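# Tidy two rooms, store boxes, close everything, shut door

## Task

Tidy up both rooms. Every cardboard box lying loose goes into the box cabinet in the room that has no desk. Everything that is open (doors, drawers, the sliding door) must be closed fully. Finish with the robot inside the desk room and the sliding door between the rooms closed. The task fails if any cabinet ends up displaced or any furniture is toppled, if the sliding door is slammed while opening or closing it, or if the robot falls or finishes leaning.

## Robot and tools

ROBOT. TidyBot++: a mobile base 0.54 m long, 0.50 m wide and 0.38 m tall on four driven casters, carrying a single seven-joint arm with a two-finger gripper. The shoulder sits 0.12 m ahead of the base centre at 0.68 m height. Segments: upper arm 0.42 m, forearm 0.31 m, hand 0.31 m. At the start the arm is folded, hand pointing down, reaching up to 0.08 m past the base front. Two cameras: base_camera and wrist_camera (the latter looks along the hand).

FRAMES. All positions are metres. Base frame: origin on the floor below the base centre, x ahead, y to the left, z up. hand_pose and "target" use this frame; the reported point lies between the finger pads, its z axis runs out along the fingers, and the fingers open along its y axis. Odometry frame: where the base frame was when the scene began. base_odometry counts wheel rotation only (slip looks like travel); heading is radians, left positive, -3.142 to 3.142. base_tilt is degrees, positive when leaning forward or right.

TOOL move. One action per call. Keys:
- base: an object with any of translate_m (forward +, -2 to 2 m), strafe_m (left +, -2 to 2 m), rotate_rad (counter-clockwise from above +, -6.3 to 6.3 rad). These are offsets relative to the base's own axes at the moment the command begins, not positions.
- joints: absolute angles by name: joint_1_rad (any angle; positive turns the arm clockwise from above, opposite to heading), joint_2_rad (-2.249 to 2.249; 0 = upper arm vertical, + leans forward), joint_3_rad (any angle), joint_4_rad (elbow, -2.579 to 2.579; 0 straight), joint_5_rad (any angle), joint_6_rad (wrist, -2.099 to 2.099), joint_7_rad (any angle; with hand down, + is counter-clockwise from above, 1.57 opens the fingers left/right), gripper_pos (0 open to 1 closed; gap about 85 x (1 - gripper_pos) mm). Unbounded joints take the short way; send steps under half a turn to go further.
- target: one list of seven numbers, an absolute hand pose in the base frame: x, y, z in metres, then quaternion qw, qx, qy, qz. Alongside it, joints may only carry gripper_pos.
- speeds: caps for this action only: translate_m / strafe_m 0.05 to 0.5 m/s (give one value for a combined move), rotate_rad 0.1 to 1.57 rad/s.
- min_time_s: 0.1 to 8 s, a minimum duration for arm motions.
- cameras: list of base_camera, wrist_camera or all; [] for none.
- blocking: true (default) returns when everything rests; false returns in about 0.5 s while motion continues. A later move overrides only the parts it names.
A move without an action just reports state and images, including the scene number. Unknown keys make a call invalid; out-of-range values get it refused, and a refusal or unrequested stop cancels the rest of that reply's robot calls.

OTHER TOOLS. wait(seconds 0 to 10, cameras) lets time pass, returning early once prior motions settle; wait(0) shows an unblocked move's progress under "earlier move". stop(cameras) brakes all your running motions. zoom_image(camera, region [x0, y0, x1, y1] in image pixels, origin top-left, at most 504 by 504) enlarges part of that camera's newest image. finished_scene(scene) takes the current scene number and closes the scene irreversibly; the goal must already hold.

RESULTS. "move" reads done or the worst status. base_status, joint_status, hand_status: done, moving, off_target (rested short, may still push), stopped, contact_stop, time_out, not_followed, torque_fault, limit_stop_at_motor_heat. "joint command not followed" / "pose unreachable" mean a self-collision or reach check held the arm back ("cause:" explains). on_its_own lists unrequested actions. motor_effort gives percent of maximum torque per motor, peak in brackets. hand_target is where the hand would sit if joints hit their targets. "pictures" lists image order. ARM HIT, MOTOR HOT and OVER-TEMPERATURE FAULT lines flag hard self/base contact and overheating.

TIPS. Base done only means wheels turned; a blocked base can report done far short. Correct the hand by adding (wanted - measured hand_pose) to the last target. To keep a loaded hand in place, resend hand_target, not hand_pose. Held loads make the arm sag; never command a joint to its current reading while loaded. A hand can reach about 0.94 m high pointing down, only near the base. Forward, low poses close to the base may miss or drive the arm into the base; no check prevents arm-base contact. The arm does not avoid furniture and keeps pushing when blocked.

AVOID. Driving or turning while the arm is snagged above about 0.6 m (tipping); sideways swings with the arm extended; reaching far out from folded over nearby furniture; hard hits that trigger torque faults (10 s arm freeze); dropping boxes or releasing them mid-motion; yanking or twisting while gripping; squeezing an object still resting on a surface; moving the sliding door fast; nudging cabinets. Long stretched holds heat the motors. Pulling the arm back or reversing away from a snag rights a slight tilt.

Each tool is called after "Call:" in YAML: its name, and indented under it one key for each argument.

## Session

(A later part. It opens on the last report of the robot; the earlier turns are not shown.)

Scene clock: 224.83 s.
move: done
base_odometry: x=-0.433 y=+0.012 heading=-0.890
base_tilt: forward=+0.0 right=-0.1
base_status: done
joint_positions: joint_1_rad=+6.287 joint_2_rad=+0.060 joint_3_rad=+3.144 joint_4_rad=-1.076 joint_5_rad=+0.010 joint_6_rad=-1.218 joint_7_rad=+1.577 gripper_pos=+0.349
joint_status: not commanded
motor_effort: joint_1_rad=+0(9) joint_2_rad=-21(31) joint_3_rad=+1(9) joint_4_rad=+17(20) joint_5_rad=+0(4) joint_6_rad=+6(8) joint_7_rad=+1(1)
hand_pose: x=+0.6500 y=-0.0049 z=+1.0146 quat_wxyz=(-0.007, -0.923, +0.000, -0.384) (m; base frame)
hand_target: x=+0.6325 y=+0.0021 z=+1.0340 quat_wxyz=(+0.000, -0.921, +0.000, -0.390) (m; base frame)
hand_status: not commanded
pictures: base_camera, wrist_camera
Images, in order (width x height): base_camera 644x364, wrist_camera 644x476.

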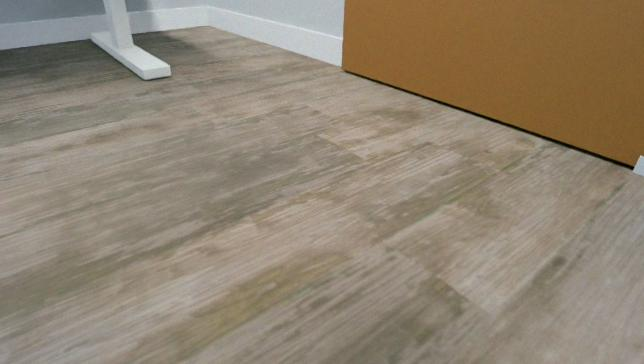

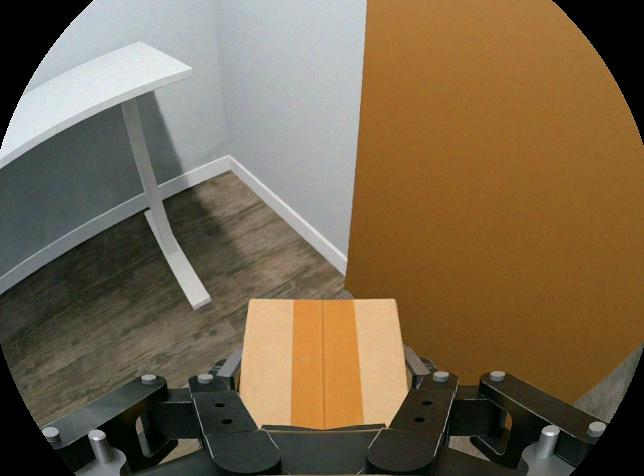

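Call:
move:

Scene clock: 225.03 s.
base_odometry: x=-0.433 y=+0.012 heading=-0.890
base_tilt: forward=+0.0 right=-0.1
base_status: done
joint_positions: joint_1_rad=+6.287 joint_2_rad=+0.060 joint_3_rad=+3.144 joint_4_rad=-1.076 joint_5_rad=+0.010 joint_6_rad=-1.218 joint_7_rad=+1.577 gripper_pos=+0.349
joint_status: not commanded
motor_effort: joint_1_rad=+1(9) joint_2_rad=-21(31) joint_3_rad=+0(9) joint_4_rad=+17(20) joint_5_rad=+0(4) joint_6_rad=+6(8) joint_7_rad=+1(1)
hand_pose: x=+0.6500 y=-0.0049 z=+1.0146 quat_wxyz=(-0.007, -0.923, +0.000, -0.384) (m; base frame)
hand_target: x=+0.6325 y=+0.0021 z=+1.0340 quat_wxyz=(+0.000, -0.921, +0.000, -0.390) (m; base frame)
hand_status: not commanded
pictures: base_camera, wrist_camera
Images, in order (width x height): base_camera 644x364, wrist_camera 644x476.

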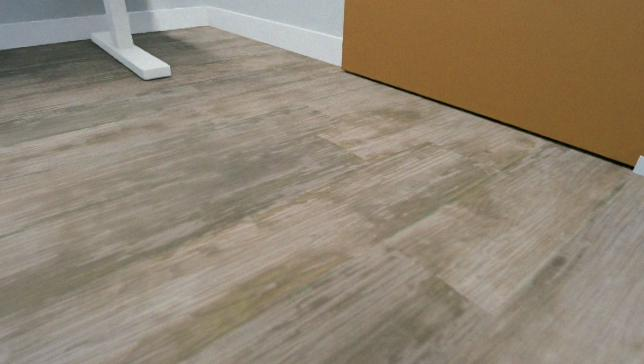

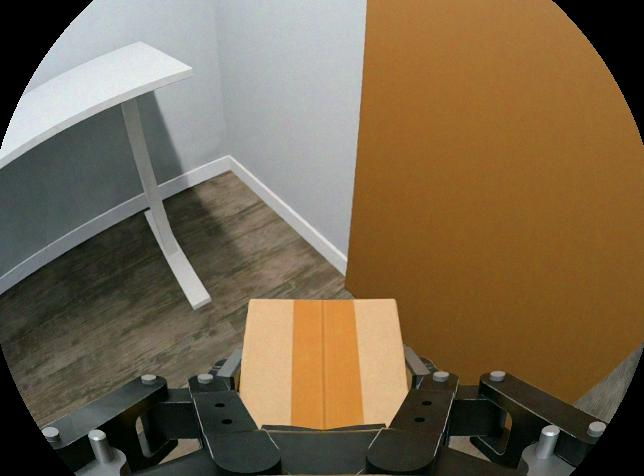

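Call:
move:
  base: {"rotate_rad": -0.45}
  speeds: {"rotate_rad": 0.5}

Scene clock: 227.33 s.
move: done
base_odometry: x=-0.433 y=+0.012 heading=-1.339
base_tilt: forward=+0.0 right=-0.1
base_status: done
joint_positions: joint_1_rad=+6.286 joint_2_rad=+0.060 joint_3_rad=+3.142 joint_4_rad=-1.075 joint_5_rad=+0.009 joint_6_rad=-1.218 joint_7_rad=+1.577 gripper_pos=+0.349
joint_status: not commanded
motor_effort: joint_1_rad=+1(5) joint_2_rad=-21(25) joint_3_rad=+1(5) joint_4_rad=+17(18) joint_5_rad=+0(2) joint_6_rad=+6(7) joint_7_rad=+1(1)
hand_pose: x=+0.6499 y=-0.0033 z=+1.0150 quat_wxyz=(-0.007, -0.923, -0.001, -0.384) (m; base frame)
hand_target: x=+0.6325 y=+0.0021 z=+1.0340 quat_wxyz=(+0.000, -0.921, +0.000, -0.390) (m; base frame)
hand_status: not commanded
pictures: base_camera, wrist_camera
Images, in order (width x height): base_camera 644x364, wrist_camera 644x476.

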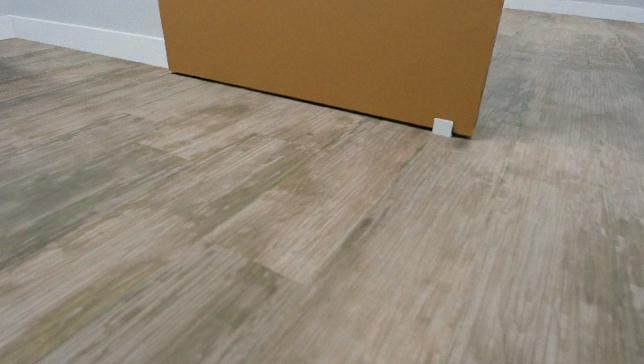

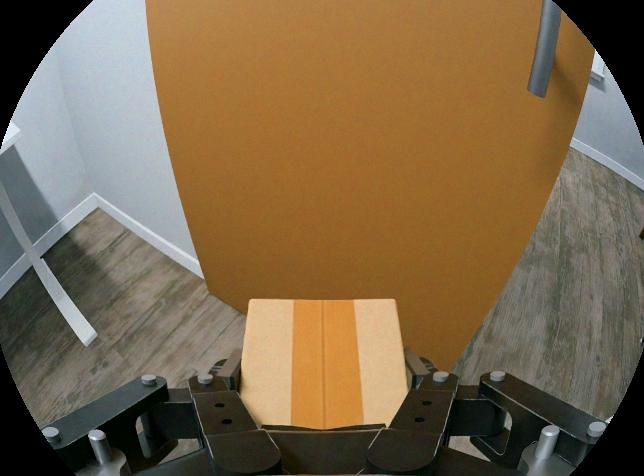

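Call:
move:
  base: {"rotate_rad": -0.53}
  speeds: {"rotate_rad": 0.5}

Scene clock: 229.40 s.
move: done
base_odometry: x=-0.433 y=+0.012 heading=-1.869
base_tilt: forward=+0.0 right=-0.1
base_status: done
joint_positions: joint_1_rad=+6.284 joint_2_rad=+0.060 joint_3_rad=+3.141 joint_4_rad=-1.075 joint_5_rad=+0.009 joint_6_rad=-1.218 joint_7_rad=+1.577 gripper_pos=+0.349
joint_status: not commanded
motor_effort: joint_1_rad=+1(4) joint_2_rad=-21(22) joint_3_rad=+0(3) joint_4_rad=+17(18) joint_5_rad=+0(2) joint_6_rad=+6(7) joint_7_rad=+1(1)
hand_pose: x=+0.6499 y=-0.0016 z=+1.0150 quat_wxyz=(-0.006, -0.923, -0.003, -0.384) (m; base frame)
hand_target: x=+0.6325 y=+0.0021 z=+1.0340 quat_wxyz=(+0.000, -0.921, +0.000, -0.390) (m; base frame)
hand_status: not commanded
pictures: base_camera, wrist_camera
Images, in order (width x height): base_camera 644x364, wrist_camera 644x476.

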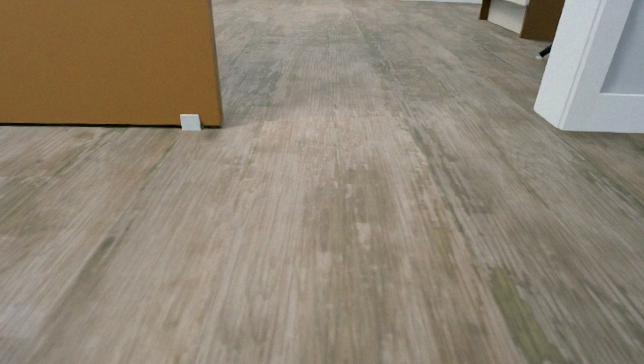

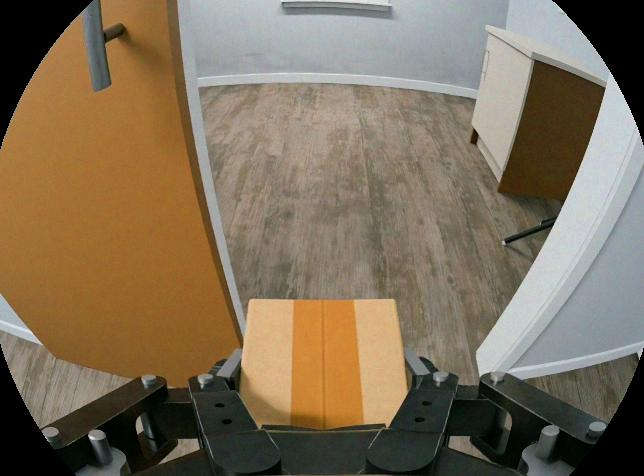

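Call:
move:
  base: {"translate_m": 0.3, "strafe_m": -0.15}
  speeds: {"translate_m": 0.3}

Scene clock: 231.57 s.
move: done
base_odometry: x=-0.665 y=-0.230 heading=-1.870
base_tilt: forward=+0.0 right=-0.1
base_status: done
joint_positions: joint_1_rad=+6.284 joint_2_rad=+0.055 joint_3_rad=+3.141 joint_4_rad=-1.075 joint_5_rad=+0.009 joint_6_rad=-1.219 joint_7_rad=+1.577 gripper_pos=+0.349
joint_status: not commanded
motor_effort: joint_1_rad=+0(2) joint_2_rad=-20(25) joint_3_rad=-1(2) joint_4_rad=+17(18) joint_5_rad=-1(1) joint_6_rad=+6(7) joint_7_rad=+1(1)
hand_pose: x=+0.6483 y=-0.0016 z=+1.0173 quat_wxyz=(-0.006, -0.923, -0.003, -0.386) (m; base frame)
hand_target: x=+0.6325 y=+0.0021 z=+1.0340 quat_wxyz=(+0.000, -0.921, +0.000, -0.390) (m; base frame)
hand_status: not commanded
pictures: base_camera, wrist_camera
Images, in order (width x height): base_camera 644x364, wrist_camera 644x476.

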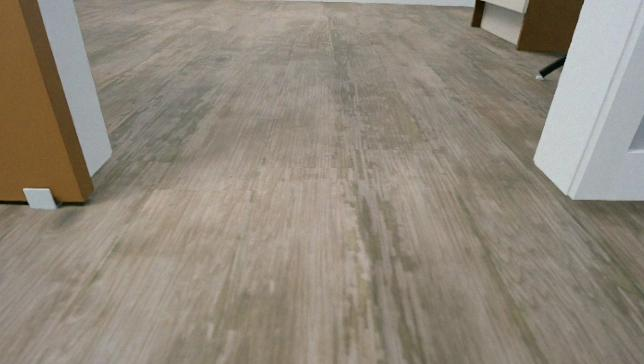

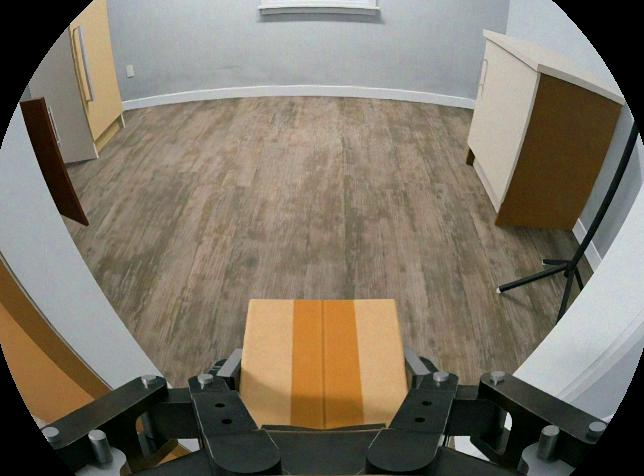

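Call:
move:
  base: {"translate_m": 1.3, "strafe_m": -0.01}
  speeds: {"translate_m": 0.4}

Scene clock: 236.03 s.
move: done
base_odometry: x=-1.057 y=-1.470 heading=-1.870
base_tilt: forward=+0.0 right=-0.1
base_status: done
joint_positions: joint_1_rad=+6.284 joint_2_rad=+0.054 joint_3_rad=+3.141 joint_4_rad=-1.075 joint_5_rad=+0.009 joint_6_rad=-1.219 joint_7_rad=+1.577 gripper_pos=+0.349
joint_status: not commanded
motor_effort: joint_1_rad=+0(2) joint_2_rad=-21(24) joint_3_rad=+0(1) joint_4_rad=+17(18) joint_5_rad=+0(1) joint_6_rad=+7(8) joint_7_rad=+1(1)
hand_pose: x=+0.6480 y=-0.0016 z=+1.0178 quat_wxyz=(-0.006, -0.922, -0.003, -0.386) (m; base frame)
hand_target: x=+0.6325 y=+0.0021 z=+1.0340 quat_wxyz=(+0.000, -0.921, +0.000, -0.390) (m; base frame)
hand_status: not commanded
pictures: base_camera, wrist_camera
Images, in order (width x height): base_camera 644x364, wrist_camera 644x476.

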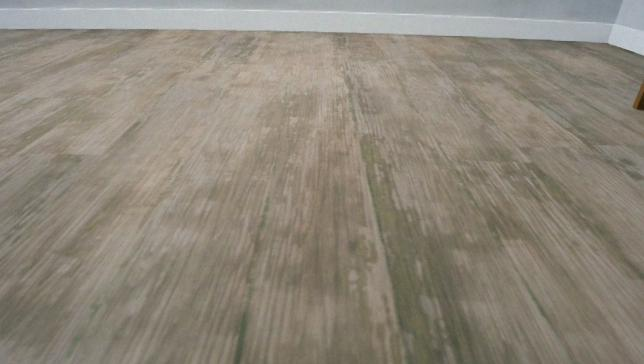

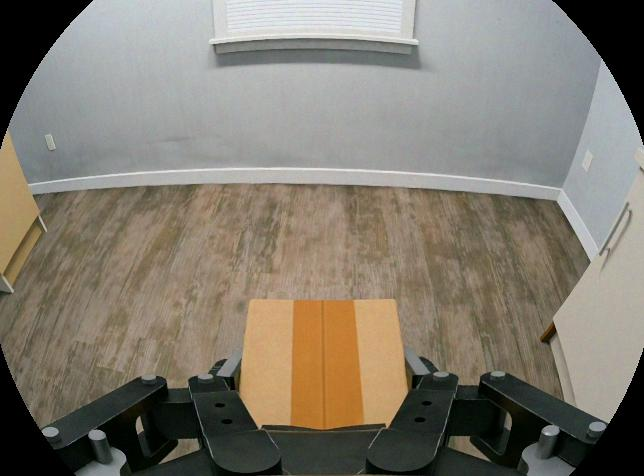

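Call:
move:
  base: {"rotate_rad": 0.8}
  speeds: {"rotate_rad": 0.5}

Call:
move:
  base: {"rotate_rad": 0.75}
  speeds: {"rotate_rad": 0.5}

Scene clock: 238.37 s.
move: done
base_odometry: x=-1.057 y=-1.470 heading=-1.070
base_tilt: forward=+0.0 right=-0.1
base_status: done
joint_positions: joint_1_rad=+6.283 joint_2_rad=+0.054 joint_3_rad=+3.139 joint_4_rad=-1.075 joint_5_rad=+0.009 joint_6_rad=-1.219 joint_7_rad=+1.577 gripper_pos=+0.349
joint_status: not commanded
motor_effort: joint_1_rad=+0(4) joint_2_rad=-20(22) joint_3_rad=-1(3) joint_4_rad=+16(18) joint_5_rad=-1(2) joint_6_rad=+7(7) joint_7_rad=+1(1)
hand_pose: x=+0.6479 y=+0.0000 z=+1.0178 quat_wxyz=(-0.005, -0.922, -0.004, -0.386) (m; base frame)
hand_target: x=+0.6325 y=+0.0021 z=+1.0340 quat_wxyz=(+0.000, -0.921, +0.000, -0.390) (m; base frame)
hand_status: not commanded
pictures: base_camera, wrist_camera
Images, in order (width x height): base_camera 644x364, wrist_camera 644x476.

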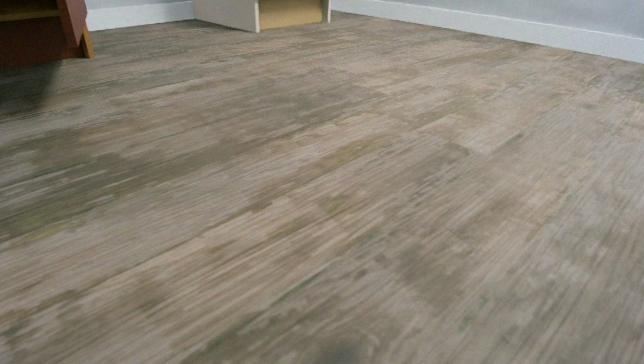

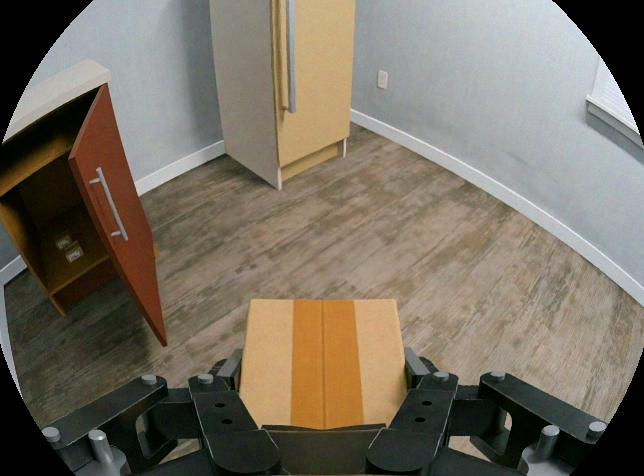

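Scene clock: 240.47 s.
move: done
base_odometry: x=-1.057 y=-1.470 heading=-0.320
base_tilt: forward=+0.0 right=-0.1
base_status: done
joint_positions: joint_1_rad=+6.283 joint_2_rad=+0.054 joint_3_rad=+3.140 joint_4_rad=-1.075 joint_5_rad=+0.008 joint_6_rad=-1.219 joint_7_rad=+1.577 gripper_pos=+0.349
joint_status: not commanded
motor_effort: joint_1_rad=+1(3) joint_2_rad=-21(22) joint_3_rad=-1(3) joint_4_rad=+17(18) joint_5_rad=-1(2) joint_6_rad=+6(7) joint_7_rad=+1(1)
hand_pose: x=+0.6479 y=-0.0001 z=+1.0178 quat_wxyz=(-0.005, -0.922, -0.004, -0.386) (m; base frame)
hand_target: x=+0.6325 y=+0.0021 z=+1.0340 quat_wxyz=(+0.000, -0.921, +0.000, -0.390) (m; base frame)
hand_status: not commanded
pictures: base_camera, wrist_camera
Images, in order (width x height): base_camera 644x364, wrist_camera 644x476.

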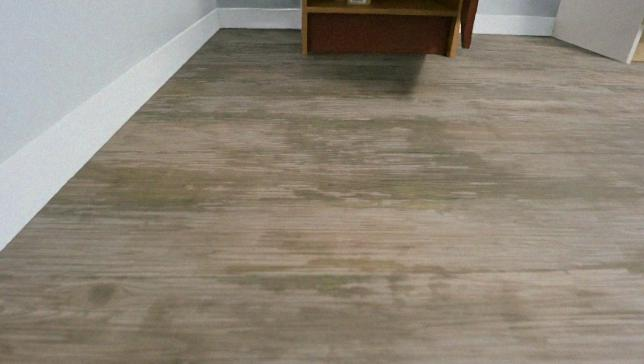

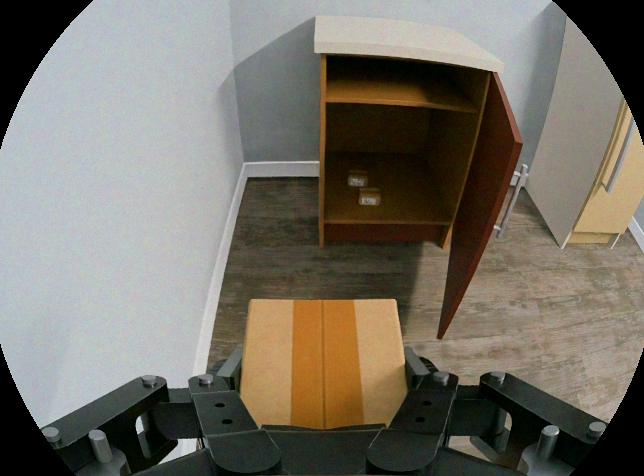

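Call:
move:
  joints: {"joint_1_rad": 0.0, "joint_2_rad": 0.74, "joint_3_rad": 3.14, "joint_4_rad": -1.15, "joint_5_rad": 0.0, "joint_6_rad": -0.45, "joint_7_rad": 1.57}
  min_time_s: 3
  cameras: ["wrist_camera"]

Call:
move:
  joints: {"joint_1_rad": 0.0, "joint_2_rad": 1.4, "joint_3_rad": 3.14, "joint_4_rad": -1.231, "joint_5_rad": 0.0, "joint_6_rad": 0.32, "joint_7_rad": 1.57}
  min_time_s: 3

Scene clock: 245.43 s.
move: done
base_odometry: x=-1.057 y=-1.470 heading=-0.320
base_tilt: forward=+0.0 right=-0.1
base_status: not commanded
joint_positions: joint_1_rad=+6.283 joint_2_rad=+0.719 joint_3_rad=+3.140 joint_4_rad=-1.144 joint_5_rad=+0.008 joint_6_rad=-0.523 joint_7_rad=+1.577 gripper_pos=+0.349
joint_status: all done
motor_effort: joint_1_rad=+1(2) joint_2_rad=-43(46) joint_3_rad=-1(2) joint_4_rad=+18(20) joint_5_rad=-1(2) joint_6_rad=+7(7) joint_7_rad=+1(2)
hand_pose: x=+0.9107 y=+0.0012 z=+0.6818 quat_wxyz=(-0.004, -0.929, -0.006, -0.369) (m; base frame)
hand_target: x=+0.9248 y=+0.0023 z=+0.6774 quat_wxyz=(+0.001, -0.921, +0.000, -0.390) (m; base frame)
hand_status: not commanded
pictures: wrist_camera
Images, in order (width x height): wrist_camera 644x476.

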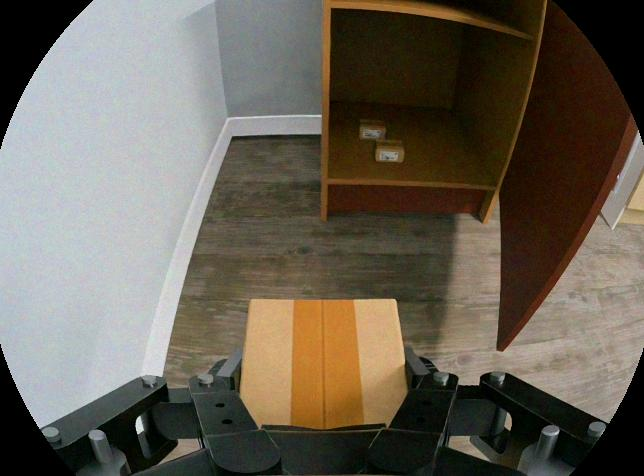

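Scene clock: 249.10 s.
move: done
base_odometry: x=-1.057 y=-1.470 heading=-0.320
base_tilt: forward=+0.0 right=-0.1
base_status: not commanded
joint_positions: joint_1_rad=+6.283 joint_2_rad=+1.375 joint_3_rad=+3.140 joint_4_rad=-1.225 joint_5_rad=+0.008 joint_6_rad=+0.247 joint_7_rad=+1.577 gripper_pos=+0.349
joint_status: all done
motor_effort: joint_1_rad=+0(2) joint_2_rad=-46(50) joint_3_rad=-2(2) joint_4_rad=+11(18) joint_5_rad=-1(2) joint_6_rad=+6(7) joint_7_rad=+1(2)
hand_pose: x=+0.9149 y=+0.0031 z=+0.2754 quat_wxyz=(-0.001, -0.923, -0.007, -0.384) (m; base frame)
hand_target: x=+0.9171 y=+0.0022 z=+0.2691 quat_wxyz=(+0.001, -0.915, +0.001, -0.403) (m; base frame)
hand_status: not commanded
pictures: base_camera, wrist_camera
Images, in order (width x height): base_camera 644x364, wrist_camera 644x476.

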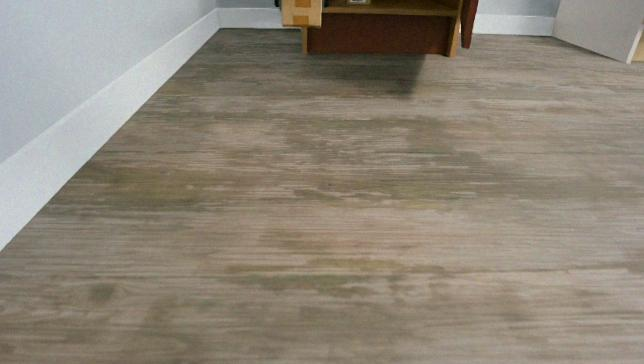

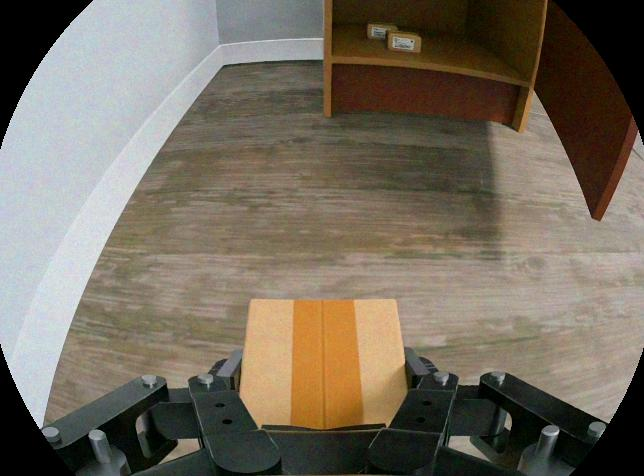

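Call:
move:
  base: {"translate_m": 0.70, "strafe_m": 0.05}
  speeds: {"translate_m": 0.25}

Call:
move:
  base: {"rotate_rad": -0.384}
  speeds: {"rotate_rad": 0.3}

Scene clock: 253.50 s.
move: done
base_odometry: x=-0.377 y=-1.643 heading=-0.319
base_tilt: forward=+0.0 right=-0.1
base_status: done
joint_positions: joint_1_rad=+6.283 joint_2_rad=+1.375 joint_3_rad=+3.140 joint_4_rad=-1.227 joint_5_rad=+0.008 joint_6_rad=+0.252 joint_7_rad=+1.577 gripper_pos=+0.349
joint_status: not commanded
motor_effort: joint_1_rad=+1(2) joint_2_rad=-46(48) joint_3_rad=-1(2) joint_4_rad=+11(13) joint_5_rad=-1(1) joint_6_rad=+6(8) joint_7_rad=+1(1)
hand_pose: x=+0.9148 y=+0.0031 z=+0.2755 quat_wxyz=(-0.001, -0.923, -0.007, -0.386) (m; base frame)
hand_target: x=+0.9171 y=+0.0022 z=+0.2691 quat_wxyz=(+0.001, -0.915, +0.001, -0.403) (m; base frame)
hand_status: not commanded
pictures: base_camera, wrist_camera
Images, in order (width x height): base_camera 644x364, wrist_camera 644x476.

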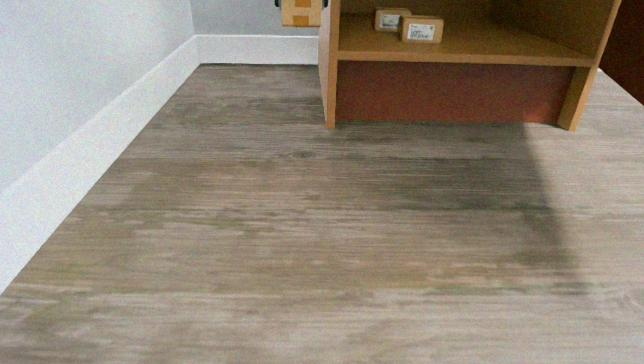

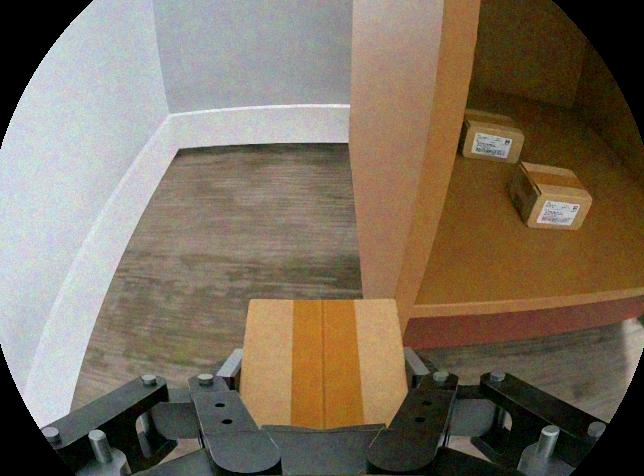

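Scene clock: 255.57 s.
move: done
base_odometry: x=-0.377 y=-1.643 heading=-0.703
base_tilt: forward=+0.0 right=-0.1
base_status: done
joint_positions: joint_1_rad=+6.288 joint_2_rad=+1.375 joint_3_rad=+3.140 joint_4_rad=-1.227 joint_5_rad=+0.008 joint_6_rad=+0.252 joint_7_rad=+1.577 gripper_pos=+0.349
joint_status: not commanded
motor_effort: joint_1_rad=+1(5) joint_2_rad=-47(47) joint_3_rad=+0(3) joint_4_rad=+11(12) joint_5_rad=+0(1) joint_6_rad=+7(7) joint_7_rad=+1(1)
hand_pose: x=+0.9148 y=-0.0012 z=+0.2754 quat_wxyz=(-0.002, -0.923, -0.005, -0.386) (m; base frame)
hand_target: x=+0.9171 y=+0.0022 z=+0.2691 quat_wxyz=(+0.001, -0.915, +0.001, -0.403) (m; base frame)
hand_status: not commanded
pictures: base_camera, wrist_camera
Images, in order (width x height): base_camera 644x364, wrist_camera 644x476.

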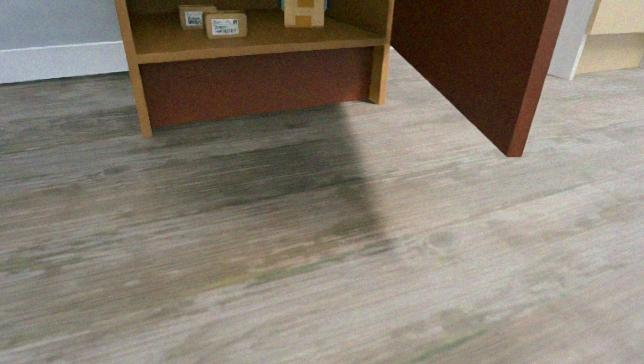

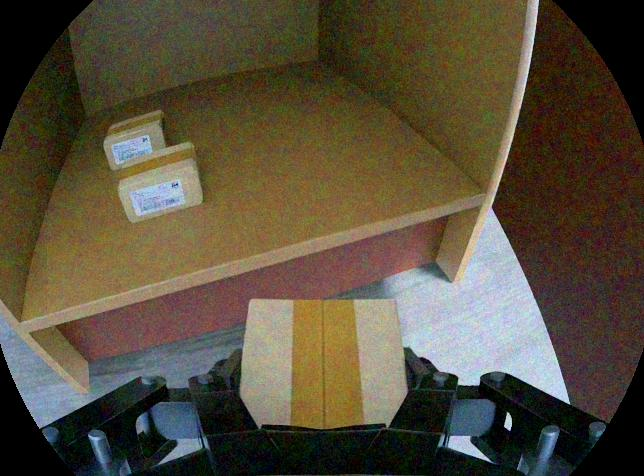

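Call:
move:
  base: {"translate_m": 0.29}
  speeds: {"translate_m": 0.12}

Scene clock: 258.90 s.
move: done
base_odometry: x=-0.156 y=-1.831 heading=-0.704
base_tilt: forward=+0.0 right=-0.1
base_status: done
joint_positions: joint_1_rad=+6.288 joint_2_rad=+1.375 joint_3_rad=+3.140 joint_4_rad=-1.229 joint_5_rad=+0.008 joint_6_rad=+0.253 joint_7_rad=+1.577 gripper_pos=+0.349
joint_status: not commanded
motor_effort: joint_1_rad=+1(4) joint_2_rad=-46(49) joint_3_rad=-2(2) joint_4_rad=+11(13) joint_5_rad=+0(1) joint_6_rad=+7(7) joint_7_rad=+1(1)
hand_pose: x=+0.9139 y=-0.0010 z=+0.2747 quat_wxyz=(-0.002, -0.923, -0.005, -0.385) (m; base frame)
hand_target: x=+0.9171 y=+0.0022 z=+0.2691 quat_wxyz=(+0.001, -0.915, +0.001, -0.403) (m; base frame)
hand_status: not commanded
pictures: base_camera, wrist_camera
Images, in order (width x height): base_camera 644x364, wrist_camera 644x476.

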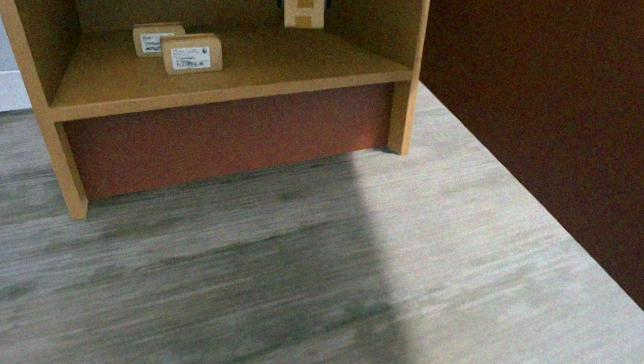

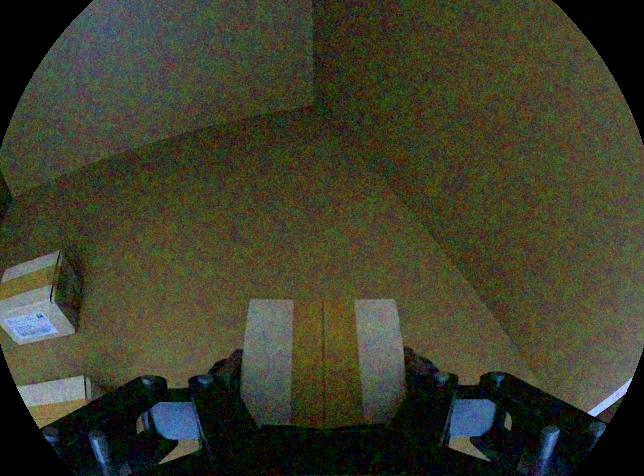

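Call:
move:
  joints: {"joint_1_rad": 0.0, "joint_2_rad": 1.49, "joint_3_rad": 3.14, "joint_4_rad": -1.165, "joint_5_rad": 0.0, "joint_6_rad": 0.35, "joint_7_rad": 1.57}
  min_time_s: 2
  cameras: []

Call:
move:
  joints: {"joint_2_rad": 1.53, "joint_4_rad": -1.14, "joint_6_rad": 0.36}
  min_time_s: 1.5

Scene clock: 261.47 s.
move: done
base_odometry: x=-0.156 y=-1.831 heading=-0.704
base_tilt: forward=+0.0 right=-0.1
base_status: not commanded
joint_positions: joint_1_rad=+6.288 joint_2_rad=+1.452 joint_3_rad=+3.140 joint_4_rad=-1.193 joint_5_rad=+0.008 joint_6_rad=+0.276 joint_7_rad=+1.577 gripper_pos=+0.349
joint_status: all done
motor_effort: joint_1_rad=+0(2) joint_2_rad=-46(48) joint_3_rad=-1(2) joint_4_rad=+10(13) joint_5_rad=-1(2) joint_6_rad=+7(7) joint_7_rad=+0(1)
hand_pose: x=+0.9040 y=-0.0010 z=+0.2324 quat_wxyz=(-0.002, -0.926, -0.005, -0.377) (m; base frame)
hand_target: x=+0.9165 y=+0.0022 z=+0.2294 quat_wxyz=(+0.001, -0.914, +0.001, -0.406) (m; base frame)
hand_status: not commanded
pictures: none
No camera images: "cameras" was empty.

Scene clock: 263.27 s.
move: done
base_odometry: x=-0.156 y=-1.831 heading=-0.704
base_tilt: forward=+0.0 right=-0.1
base_status: not commanded
joint_positions: joint_1_rad=+6.288 joint_2_rad=+1.491 joint_3_rad=+3.140 joint_4_rad=-1.168 joint_5_rad=+0.008 joint_6_rad=+0.286 joint_7_rad=+1.577 gripper_pos=+0.349
joint_status: all done
motor_effort: joint_1_rad=+1(2) joint_2_rad=-46(48) joint_3_rad=-2(2) joint_4_rad=+10(12) joint_5_rad=+0(1) joint_6_rad=+6(7) joint_7_rad=+1(1)
hand_pose: x=+0.9010 y=-0.0009 z=+0.2134 quat_wxyz=(-0.002, -0.927, -0.005, -0.375) (m; base frame)
hand_target: x=+0.9123 y=+0.0022 z=+0.2092 quat_wxyz=(+0.001, -0.915, +0.001, -0.404) (m; base frame)
hand_status: not commanded
pictures: base_camera, wrist_camera
Images, in order (width x height): base_camera 644x364, wrist_camera 644x476.

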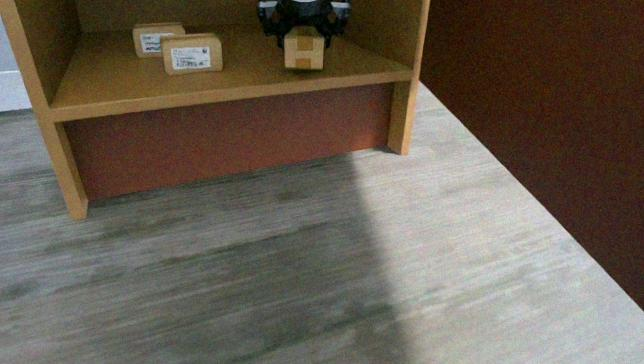

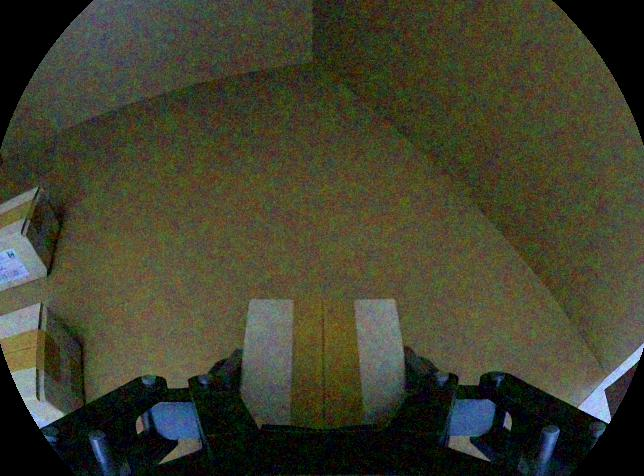

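Call:
move:
  joints: {"joint_2_rad": 1.56, "joint_4_rad": -1.135, "joint_6_rad": 0.42}
  min_time_s: 1.5

Scene clock: 265.17 s.
move: done
base_odometry: x=-0.156 y=-1.831 heading=-0.704
base_tilt: forward=+0.0 right=-0.1
base_status: not commanded
joint_positions: joint_1_rad=+6.288 joint_2_rad=+1.520 joint_3_rad=+3.140 joint_4_rad=-1.163 joint_5_rad=+0.008 joint_6_rad=+0.346 joint_7_rad=+1.577 gripper_pos=+0.349
joint_status: all done
motor_effort: joint_1_rad=+0(1) joint_2_rad=-46(48) joint_3_rad=-1(2) joint_4_rad=+10(11) joint_5_rad=-1(1) joint_6_rad=+6(7) joint_7_rad=+0(1)
hand_pose: x=+0.9029 y=-0.0008 z=+0.2058 quat_wxyz=(-0.002, -0.920, -0.005, -0.392) (m; base frame)
hand_target: x=+0.9128 y=+0.0021 z=+0.2013 quat_wxyz=(+0.001, -0.908, +0.001, -0.420) (m; base frame)
hand_status: not commanded
pictures: base_camera, wrist_camera
Images, in order (width x height): base_camera 644x364, wrist_camera 644x476.

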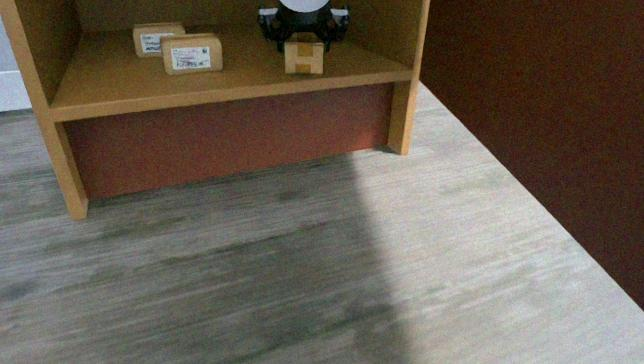

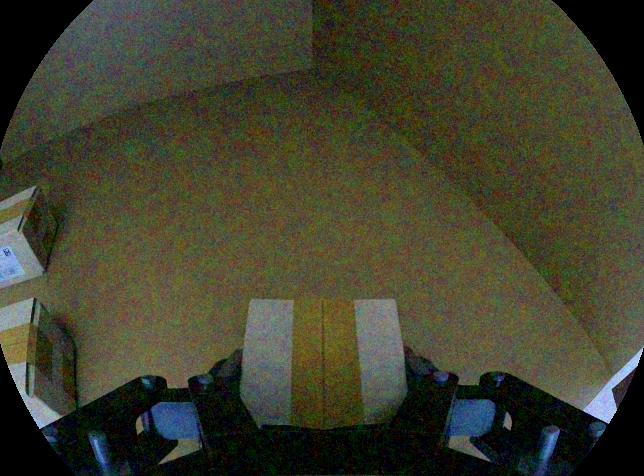

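Call:
zoom_image:
  camera: "base_camera"
  region: [220, 0, 420, 120]

Call:
move:
  joints: {"joint_2_rad": 1.58, "joint_4_rad": -1.13, "joint_6_rad": 0.44}
  min_time_s: 1.5

Call:
zoom_image:
  camera: "base_camera"
  region: [220, 0, 420, 120]

Scaled by 2.520.

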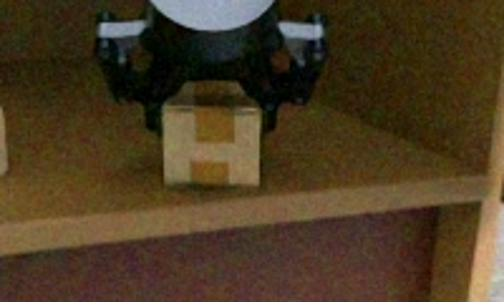

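Scene clock: 267.03 s.
move: done
base_odometry: x=-0.156 y=-1.831 heading=-0.704
base_tilt: forward=+0.0 right=-0.1
base_status: not commanded
joint_positions: joint_1_rad=+6.288 joint_2_rad=+1.530 joint_3_rad=+3.140 joint_4_rad=-1.155 joint_5_rad=+0.008 joint_6_rad=+0.370 joint_7_rad=+1.577 gripper_pos=+0.349
joint_status: all done
motor_effort: joint_1_rad=+1(2) joint_2_rad=-45(47) joint_3_rad=-1(2) joint_4_rad=+10(11) joint_5_rad=-1(1) joint_6_rad=+6(8) joint_7_rad=+1(1)
hand_pose: x=+0.9070 y=-0.0008 z=+0.2060 quat_wxyz=(-0.002, -0.916, -0.005, -0.402) (m; base frame)
hand_target: x=+0.9095 y=+0.0021 z=+0.1921 quat_wxyz=(+0.001, -0.907, +0.001, -0.422) (m; base frame)
hand_status: not commanded
pictures: base_camera, wrist_camera
Images, in order (width x height): base_camera 644x364, wrist_camera 644x476.

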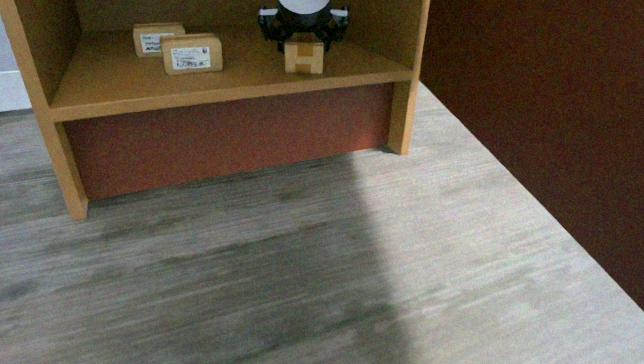

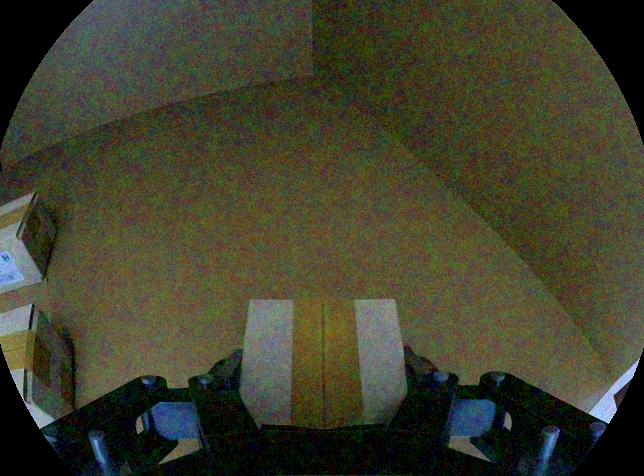

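Scaled by 2.520.

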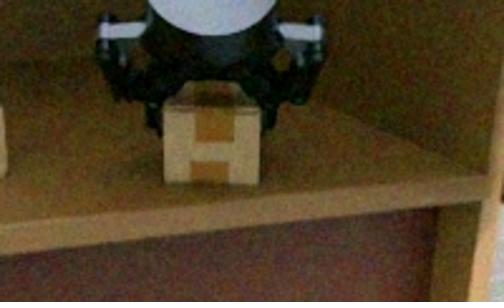

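Call:
move:
  joints: {"gripper_pos": 0.3}
  cameras: ["base_camera"]

Call:
zoom_image:
  camera: "base_camera"
  region: [220, 0, 420, 120]

Call:
move:
  joints: {"gripper_pos": 0.1}

Call:
zoom_image:
  camera: "base_camera"
  region: [220, 0, 420, 120]

Scene clock: 267.83 s.
move: done
base_odometry: x=-0.156 y=-1.831 heading=-0.704
base_tilt: forward=+0.0 right=-0.1
base_status: not commanded
joint_positions: joint_1_rad=+6.288 joint_2_rad=+1.533 joint_3_rad=+3.140 joint_4_rad=-1.153 joint_5_rad=+0.008 joint_6_rad=+0.372 joint_7_rad=+1.577 gripper_pos=+0.300
joint_status: all done
motor_effort: joint_1_rad=+1(1) joint_2_rad=-45(46) joint_3_rad=-1(2) joint_4_rad=+8(10) joint_5_rad=-1(1) joint_6_rad=+6(7) joint_7_rad=+1(1)
hand_pose: x=+0.9072 y=-0.0008 z=+0.2050 quat_wxyz=(-0.002, -0.915, -0.005, -0.402) (m; base frame)
hand_target: x=+0.9095 y=+0.0021 z=+0.1921 quat_wxyz=(+0.001, -0.907, +0.001, -0.422) (m; base frame)
hand_status: not commanded
pictures: base_camera
Images, in order (width x height): base_camera 644x364.

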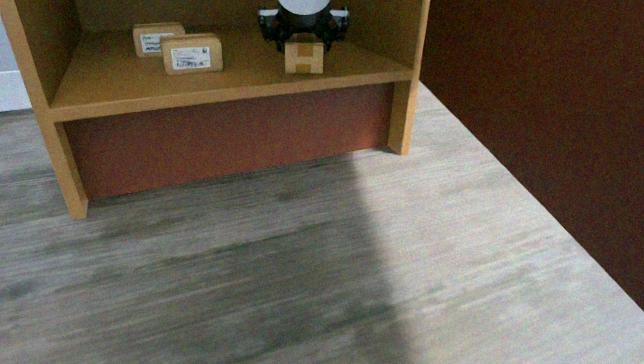

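Scaled by 2.520.

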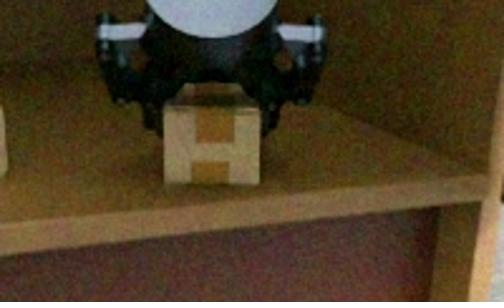

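Scene clock: 268.47 s.
move: done
base_odometry: x=-0.156 y=-1.831 heading=-0.704
base_tilt: forward=+0.0 right=-0.1
base_status: not commanded
joint_positions: joint_1_rad=+6.288 joint_2_rad=+1.534 joint_3_rad=+3.140 joint_4_rad=-1.153 joint_5_rad=+0.008 joint_6_rad=+0.372 joint_7_rad=+1.577 gripper_pos=+0.100
joint_status: all done
motor_effort: joint_1_rad=+2(2) joint_2_rad=-45(46) joint_3_rad=-1(2) joint_4_rad=+10(10) joint_5_rad=-1(1) joint_6_rad=+6(7) joint_7_rad=+1(1)
hand_pose: x=+0.9069 y=-0.0008 z=+0.2045 quat_wxyz=(-0.002, -0.916, -0.005, -0.402) (m; base frame)
hand_target: x=+0.9095 y=+0.0021 z=+0.1921 quat_wxyz=(+0.001, -0.907, +0.001, -0.422) (m; base frame)
hand_status: not commanded
pictures: base_camera, wrist_camera
Images, in order (width x height): base_camera 644x364, wrist_camera 644x476.

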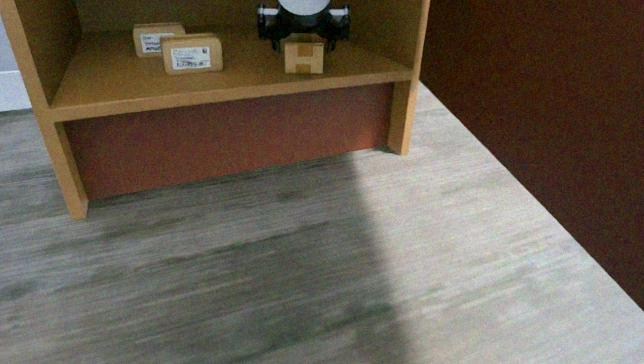

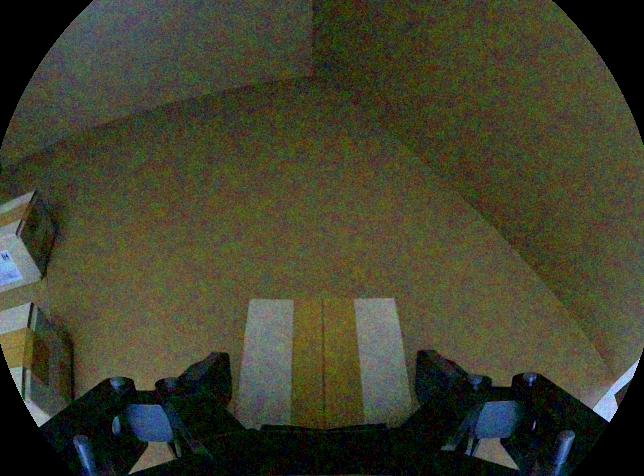

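Scaled by 2.520.

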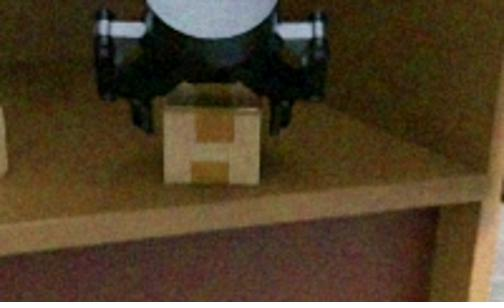

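Call:
move:
  joints: {"joint_1_rad": 0.0, "joint_2_rad": 1.40, "joint_3_rad": 3.14, "joint_4_rad": -1.24, "joint_5_rad": 0.0, "joint_6_rad": 0.30, "joint_7_rad": 1.57}
  min_time_s: 2.5

Scene clock: 271.53 s.
move: done
base_odometry: x=-0.156 y=-1.831 heading=-0.704
base_tilt: forward=+0.0 right=-0.1
base_status: not commanded
joint_positions: joint_1_rad=+6.288 joint_2_rad=+1.473 joint_3_rad=+3.140 joint_4_rad=-1.224 joint_5_rad=+0.008 joint_6_rad=+0.353 joint_7_rad=+1.577 gripper_pos=+0.100
joint_status: all done
motor_effort: joint_1_rad=+1(2) joint_2_rad=-45(46) joint_3_rad=+0(3) joint_4_rad=+10(11) joint_5_rad=+0(2) joint_6_rad=+6(8) joint_7_rad=+1(2)
hand_pose: x=+0.8957 y=-0.0007 z=+0.2217 quat_wxyz=(-0.002, -0.922, -0.005, -0.388) (m; base frame)
hand_target: x=+0.9085 y=+0.0022 z=+0.2612 quat_wxyz=(+0.001, -0.921, +0.001, -0.390) (m; base frame)
hand_status: not commanded
pictures: base_camera, wrist_camera
Images, in order (width x height): base_camera 644x364, wrist_camera 644x476.

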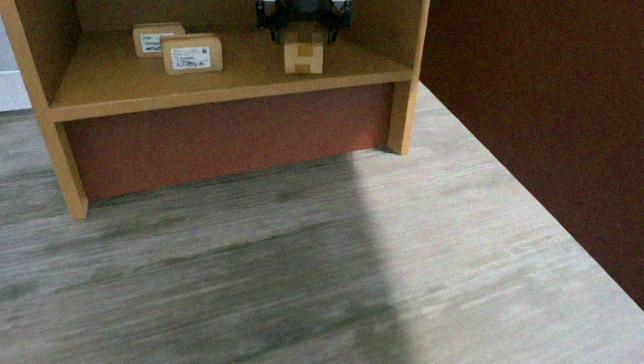

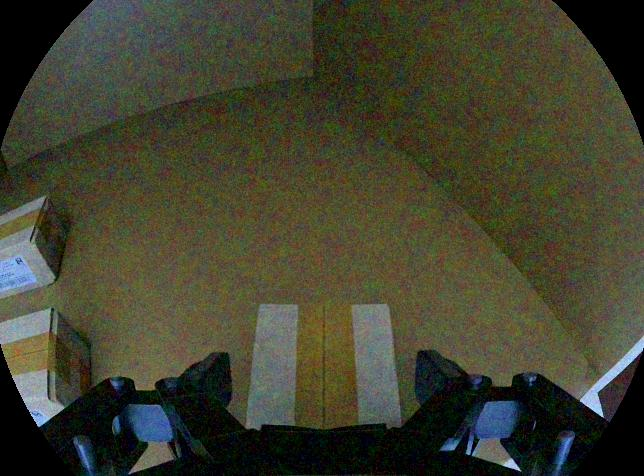

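Call:
move:
  joints: {"joint_2_rad": 1.27, "joint_4_rad": -1.28, "joint_6_rad": 0.2}
  min_time_s: 2

Call:
move:
  base: {"translate_m": -0.45}
  speeds: {"translate_m": 0.25}

Scene clock: 273.97 s.
move: done
base_odometry: x=-0.156 y=-1.831 heading=-0.704
base_tilt: forward=+0.0 right=-0.1
base_status: not commanded
joint_positions: joint_1_rad=+6.288 joint_2_rad=+1.345 joint_3_rad=+3.140 joint_4_rad=-1.264 joint_5_rad=+0.008 joint_6_rad=+0.254 joint_7_rad=+1.577 gripper_pos=+0.100
joint_status: all done
motor_effort: joint_1_rad=+1(1) joint_2_rad=-45(46) joint_3_rad=-1(2) joint_4_rad=+11(12) joint_5_rad=+0(1) joint_6_rad=+6(7) joint_7_rad=+1(1)
hand_pose: x=+0.9089 y=-0.0010 z=+0.2853 quat_wxyz=(-0.002, -0.924, -0.005, -0.383) (m; base frame)
hand_target: x=+0.9177 y=+0.0023 z=+0.3268 quat_wxyz=(+0.001, -0.923, +0.000, -0.386) (m; base frame)
hand_status: not commanded
pictures: base_camera, wrist_camera
Images, in order (width x height): base_camera 644x364, wrist_camera 644x476.

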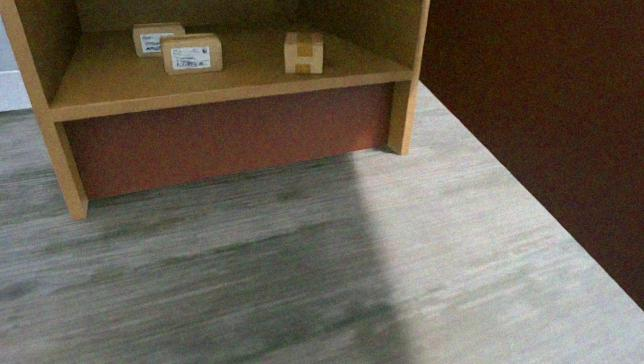

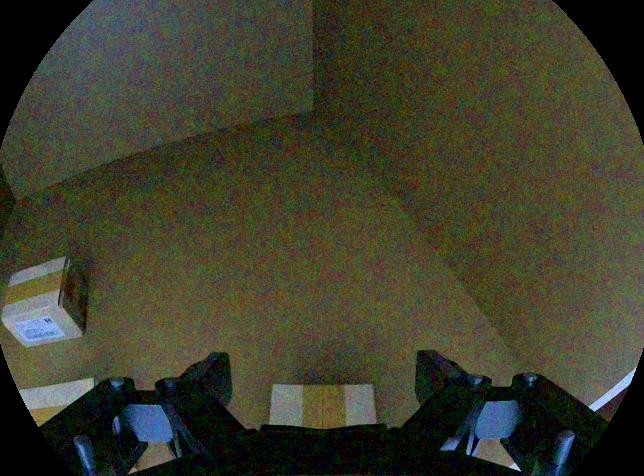

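Scene clock: 278.70 s.
move: time_out
base_odometry: x=-0.496 y=-1.541 heading=-0.697
base_tilt: forward=+0.0 right=-0.1
base_status: translate_m time_out (by the wheels' count: -0.447 of -0.450)
joint_positions: joint_1_rad=+6.287 joint_2_rad=+1.337 joint_3_rad=+3.139 joint_4_rad=-1.282 joint_5_rad=+0.009 joint_6_rad=+0.242 joint_7_rad=+1.577 gripper_pos=+0.100
joint_status: not commanded
motor_effort: joint_1_rad=+1(14) joint_2_rad=-45(51) joint_3_rad=-1(6) joint_4_rad=+10(15) joint_5_rad=+0(1) joint_6_rad=+6(8) joint_7_rad=+1(1)
hand_pose: x=+0.9007 y=+0.0006 z=+0.2824 quat_wxyz=(-0.001, -0.928, -0.005, -0.373) (m; base frame)
hand_target: x=+0.9177 y=+0.0023 z=+0.3268 quat_wxyz=(+0.001, -0.923, +0.000, -0.386) (m; base frame)
hand_status: not commanded
pictures: base_camera, wrist_camera
Images, in order (width x height): base_camera 644x364, wrist_camera 644x476.

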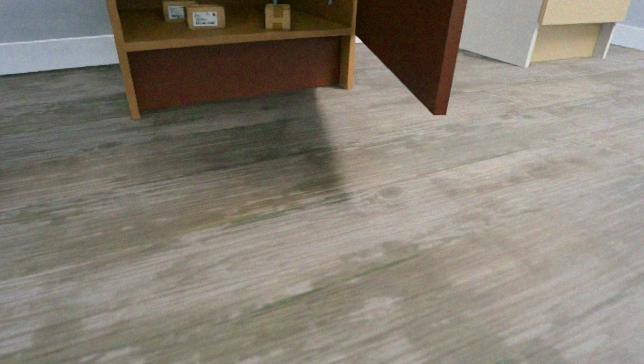

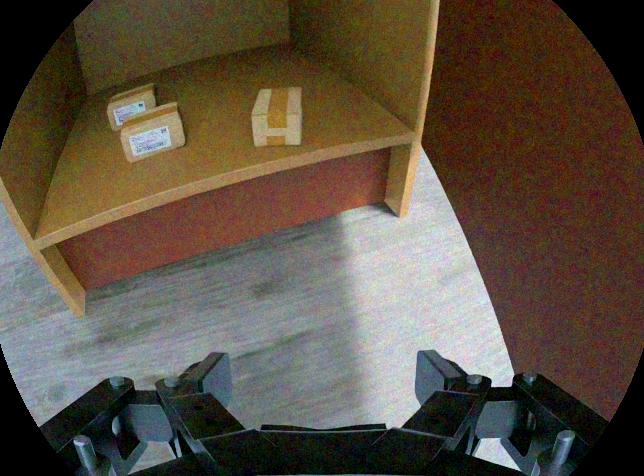

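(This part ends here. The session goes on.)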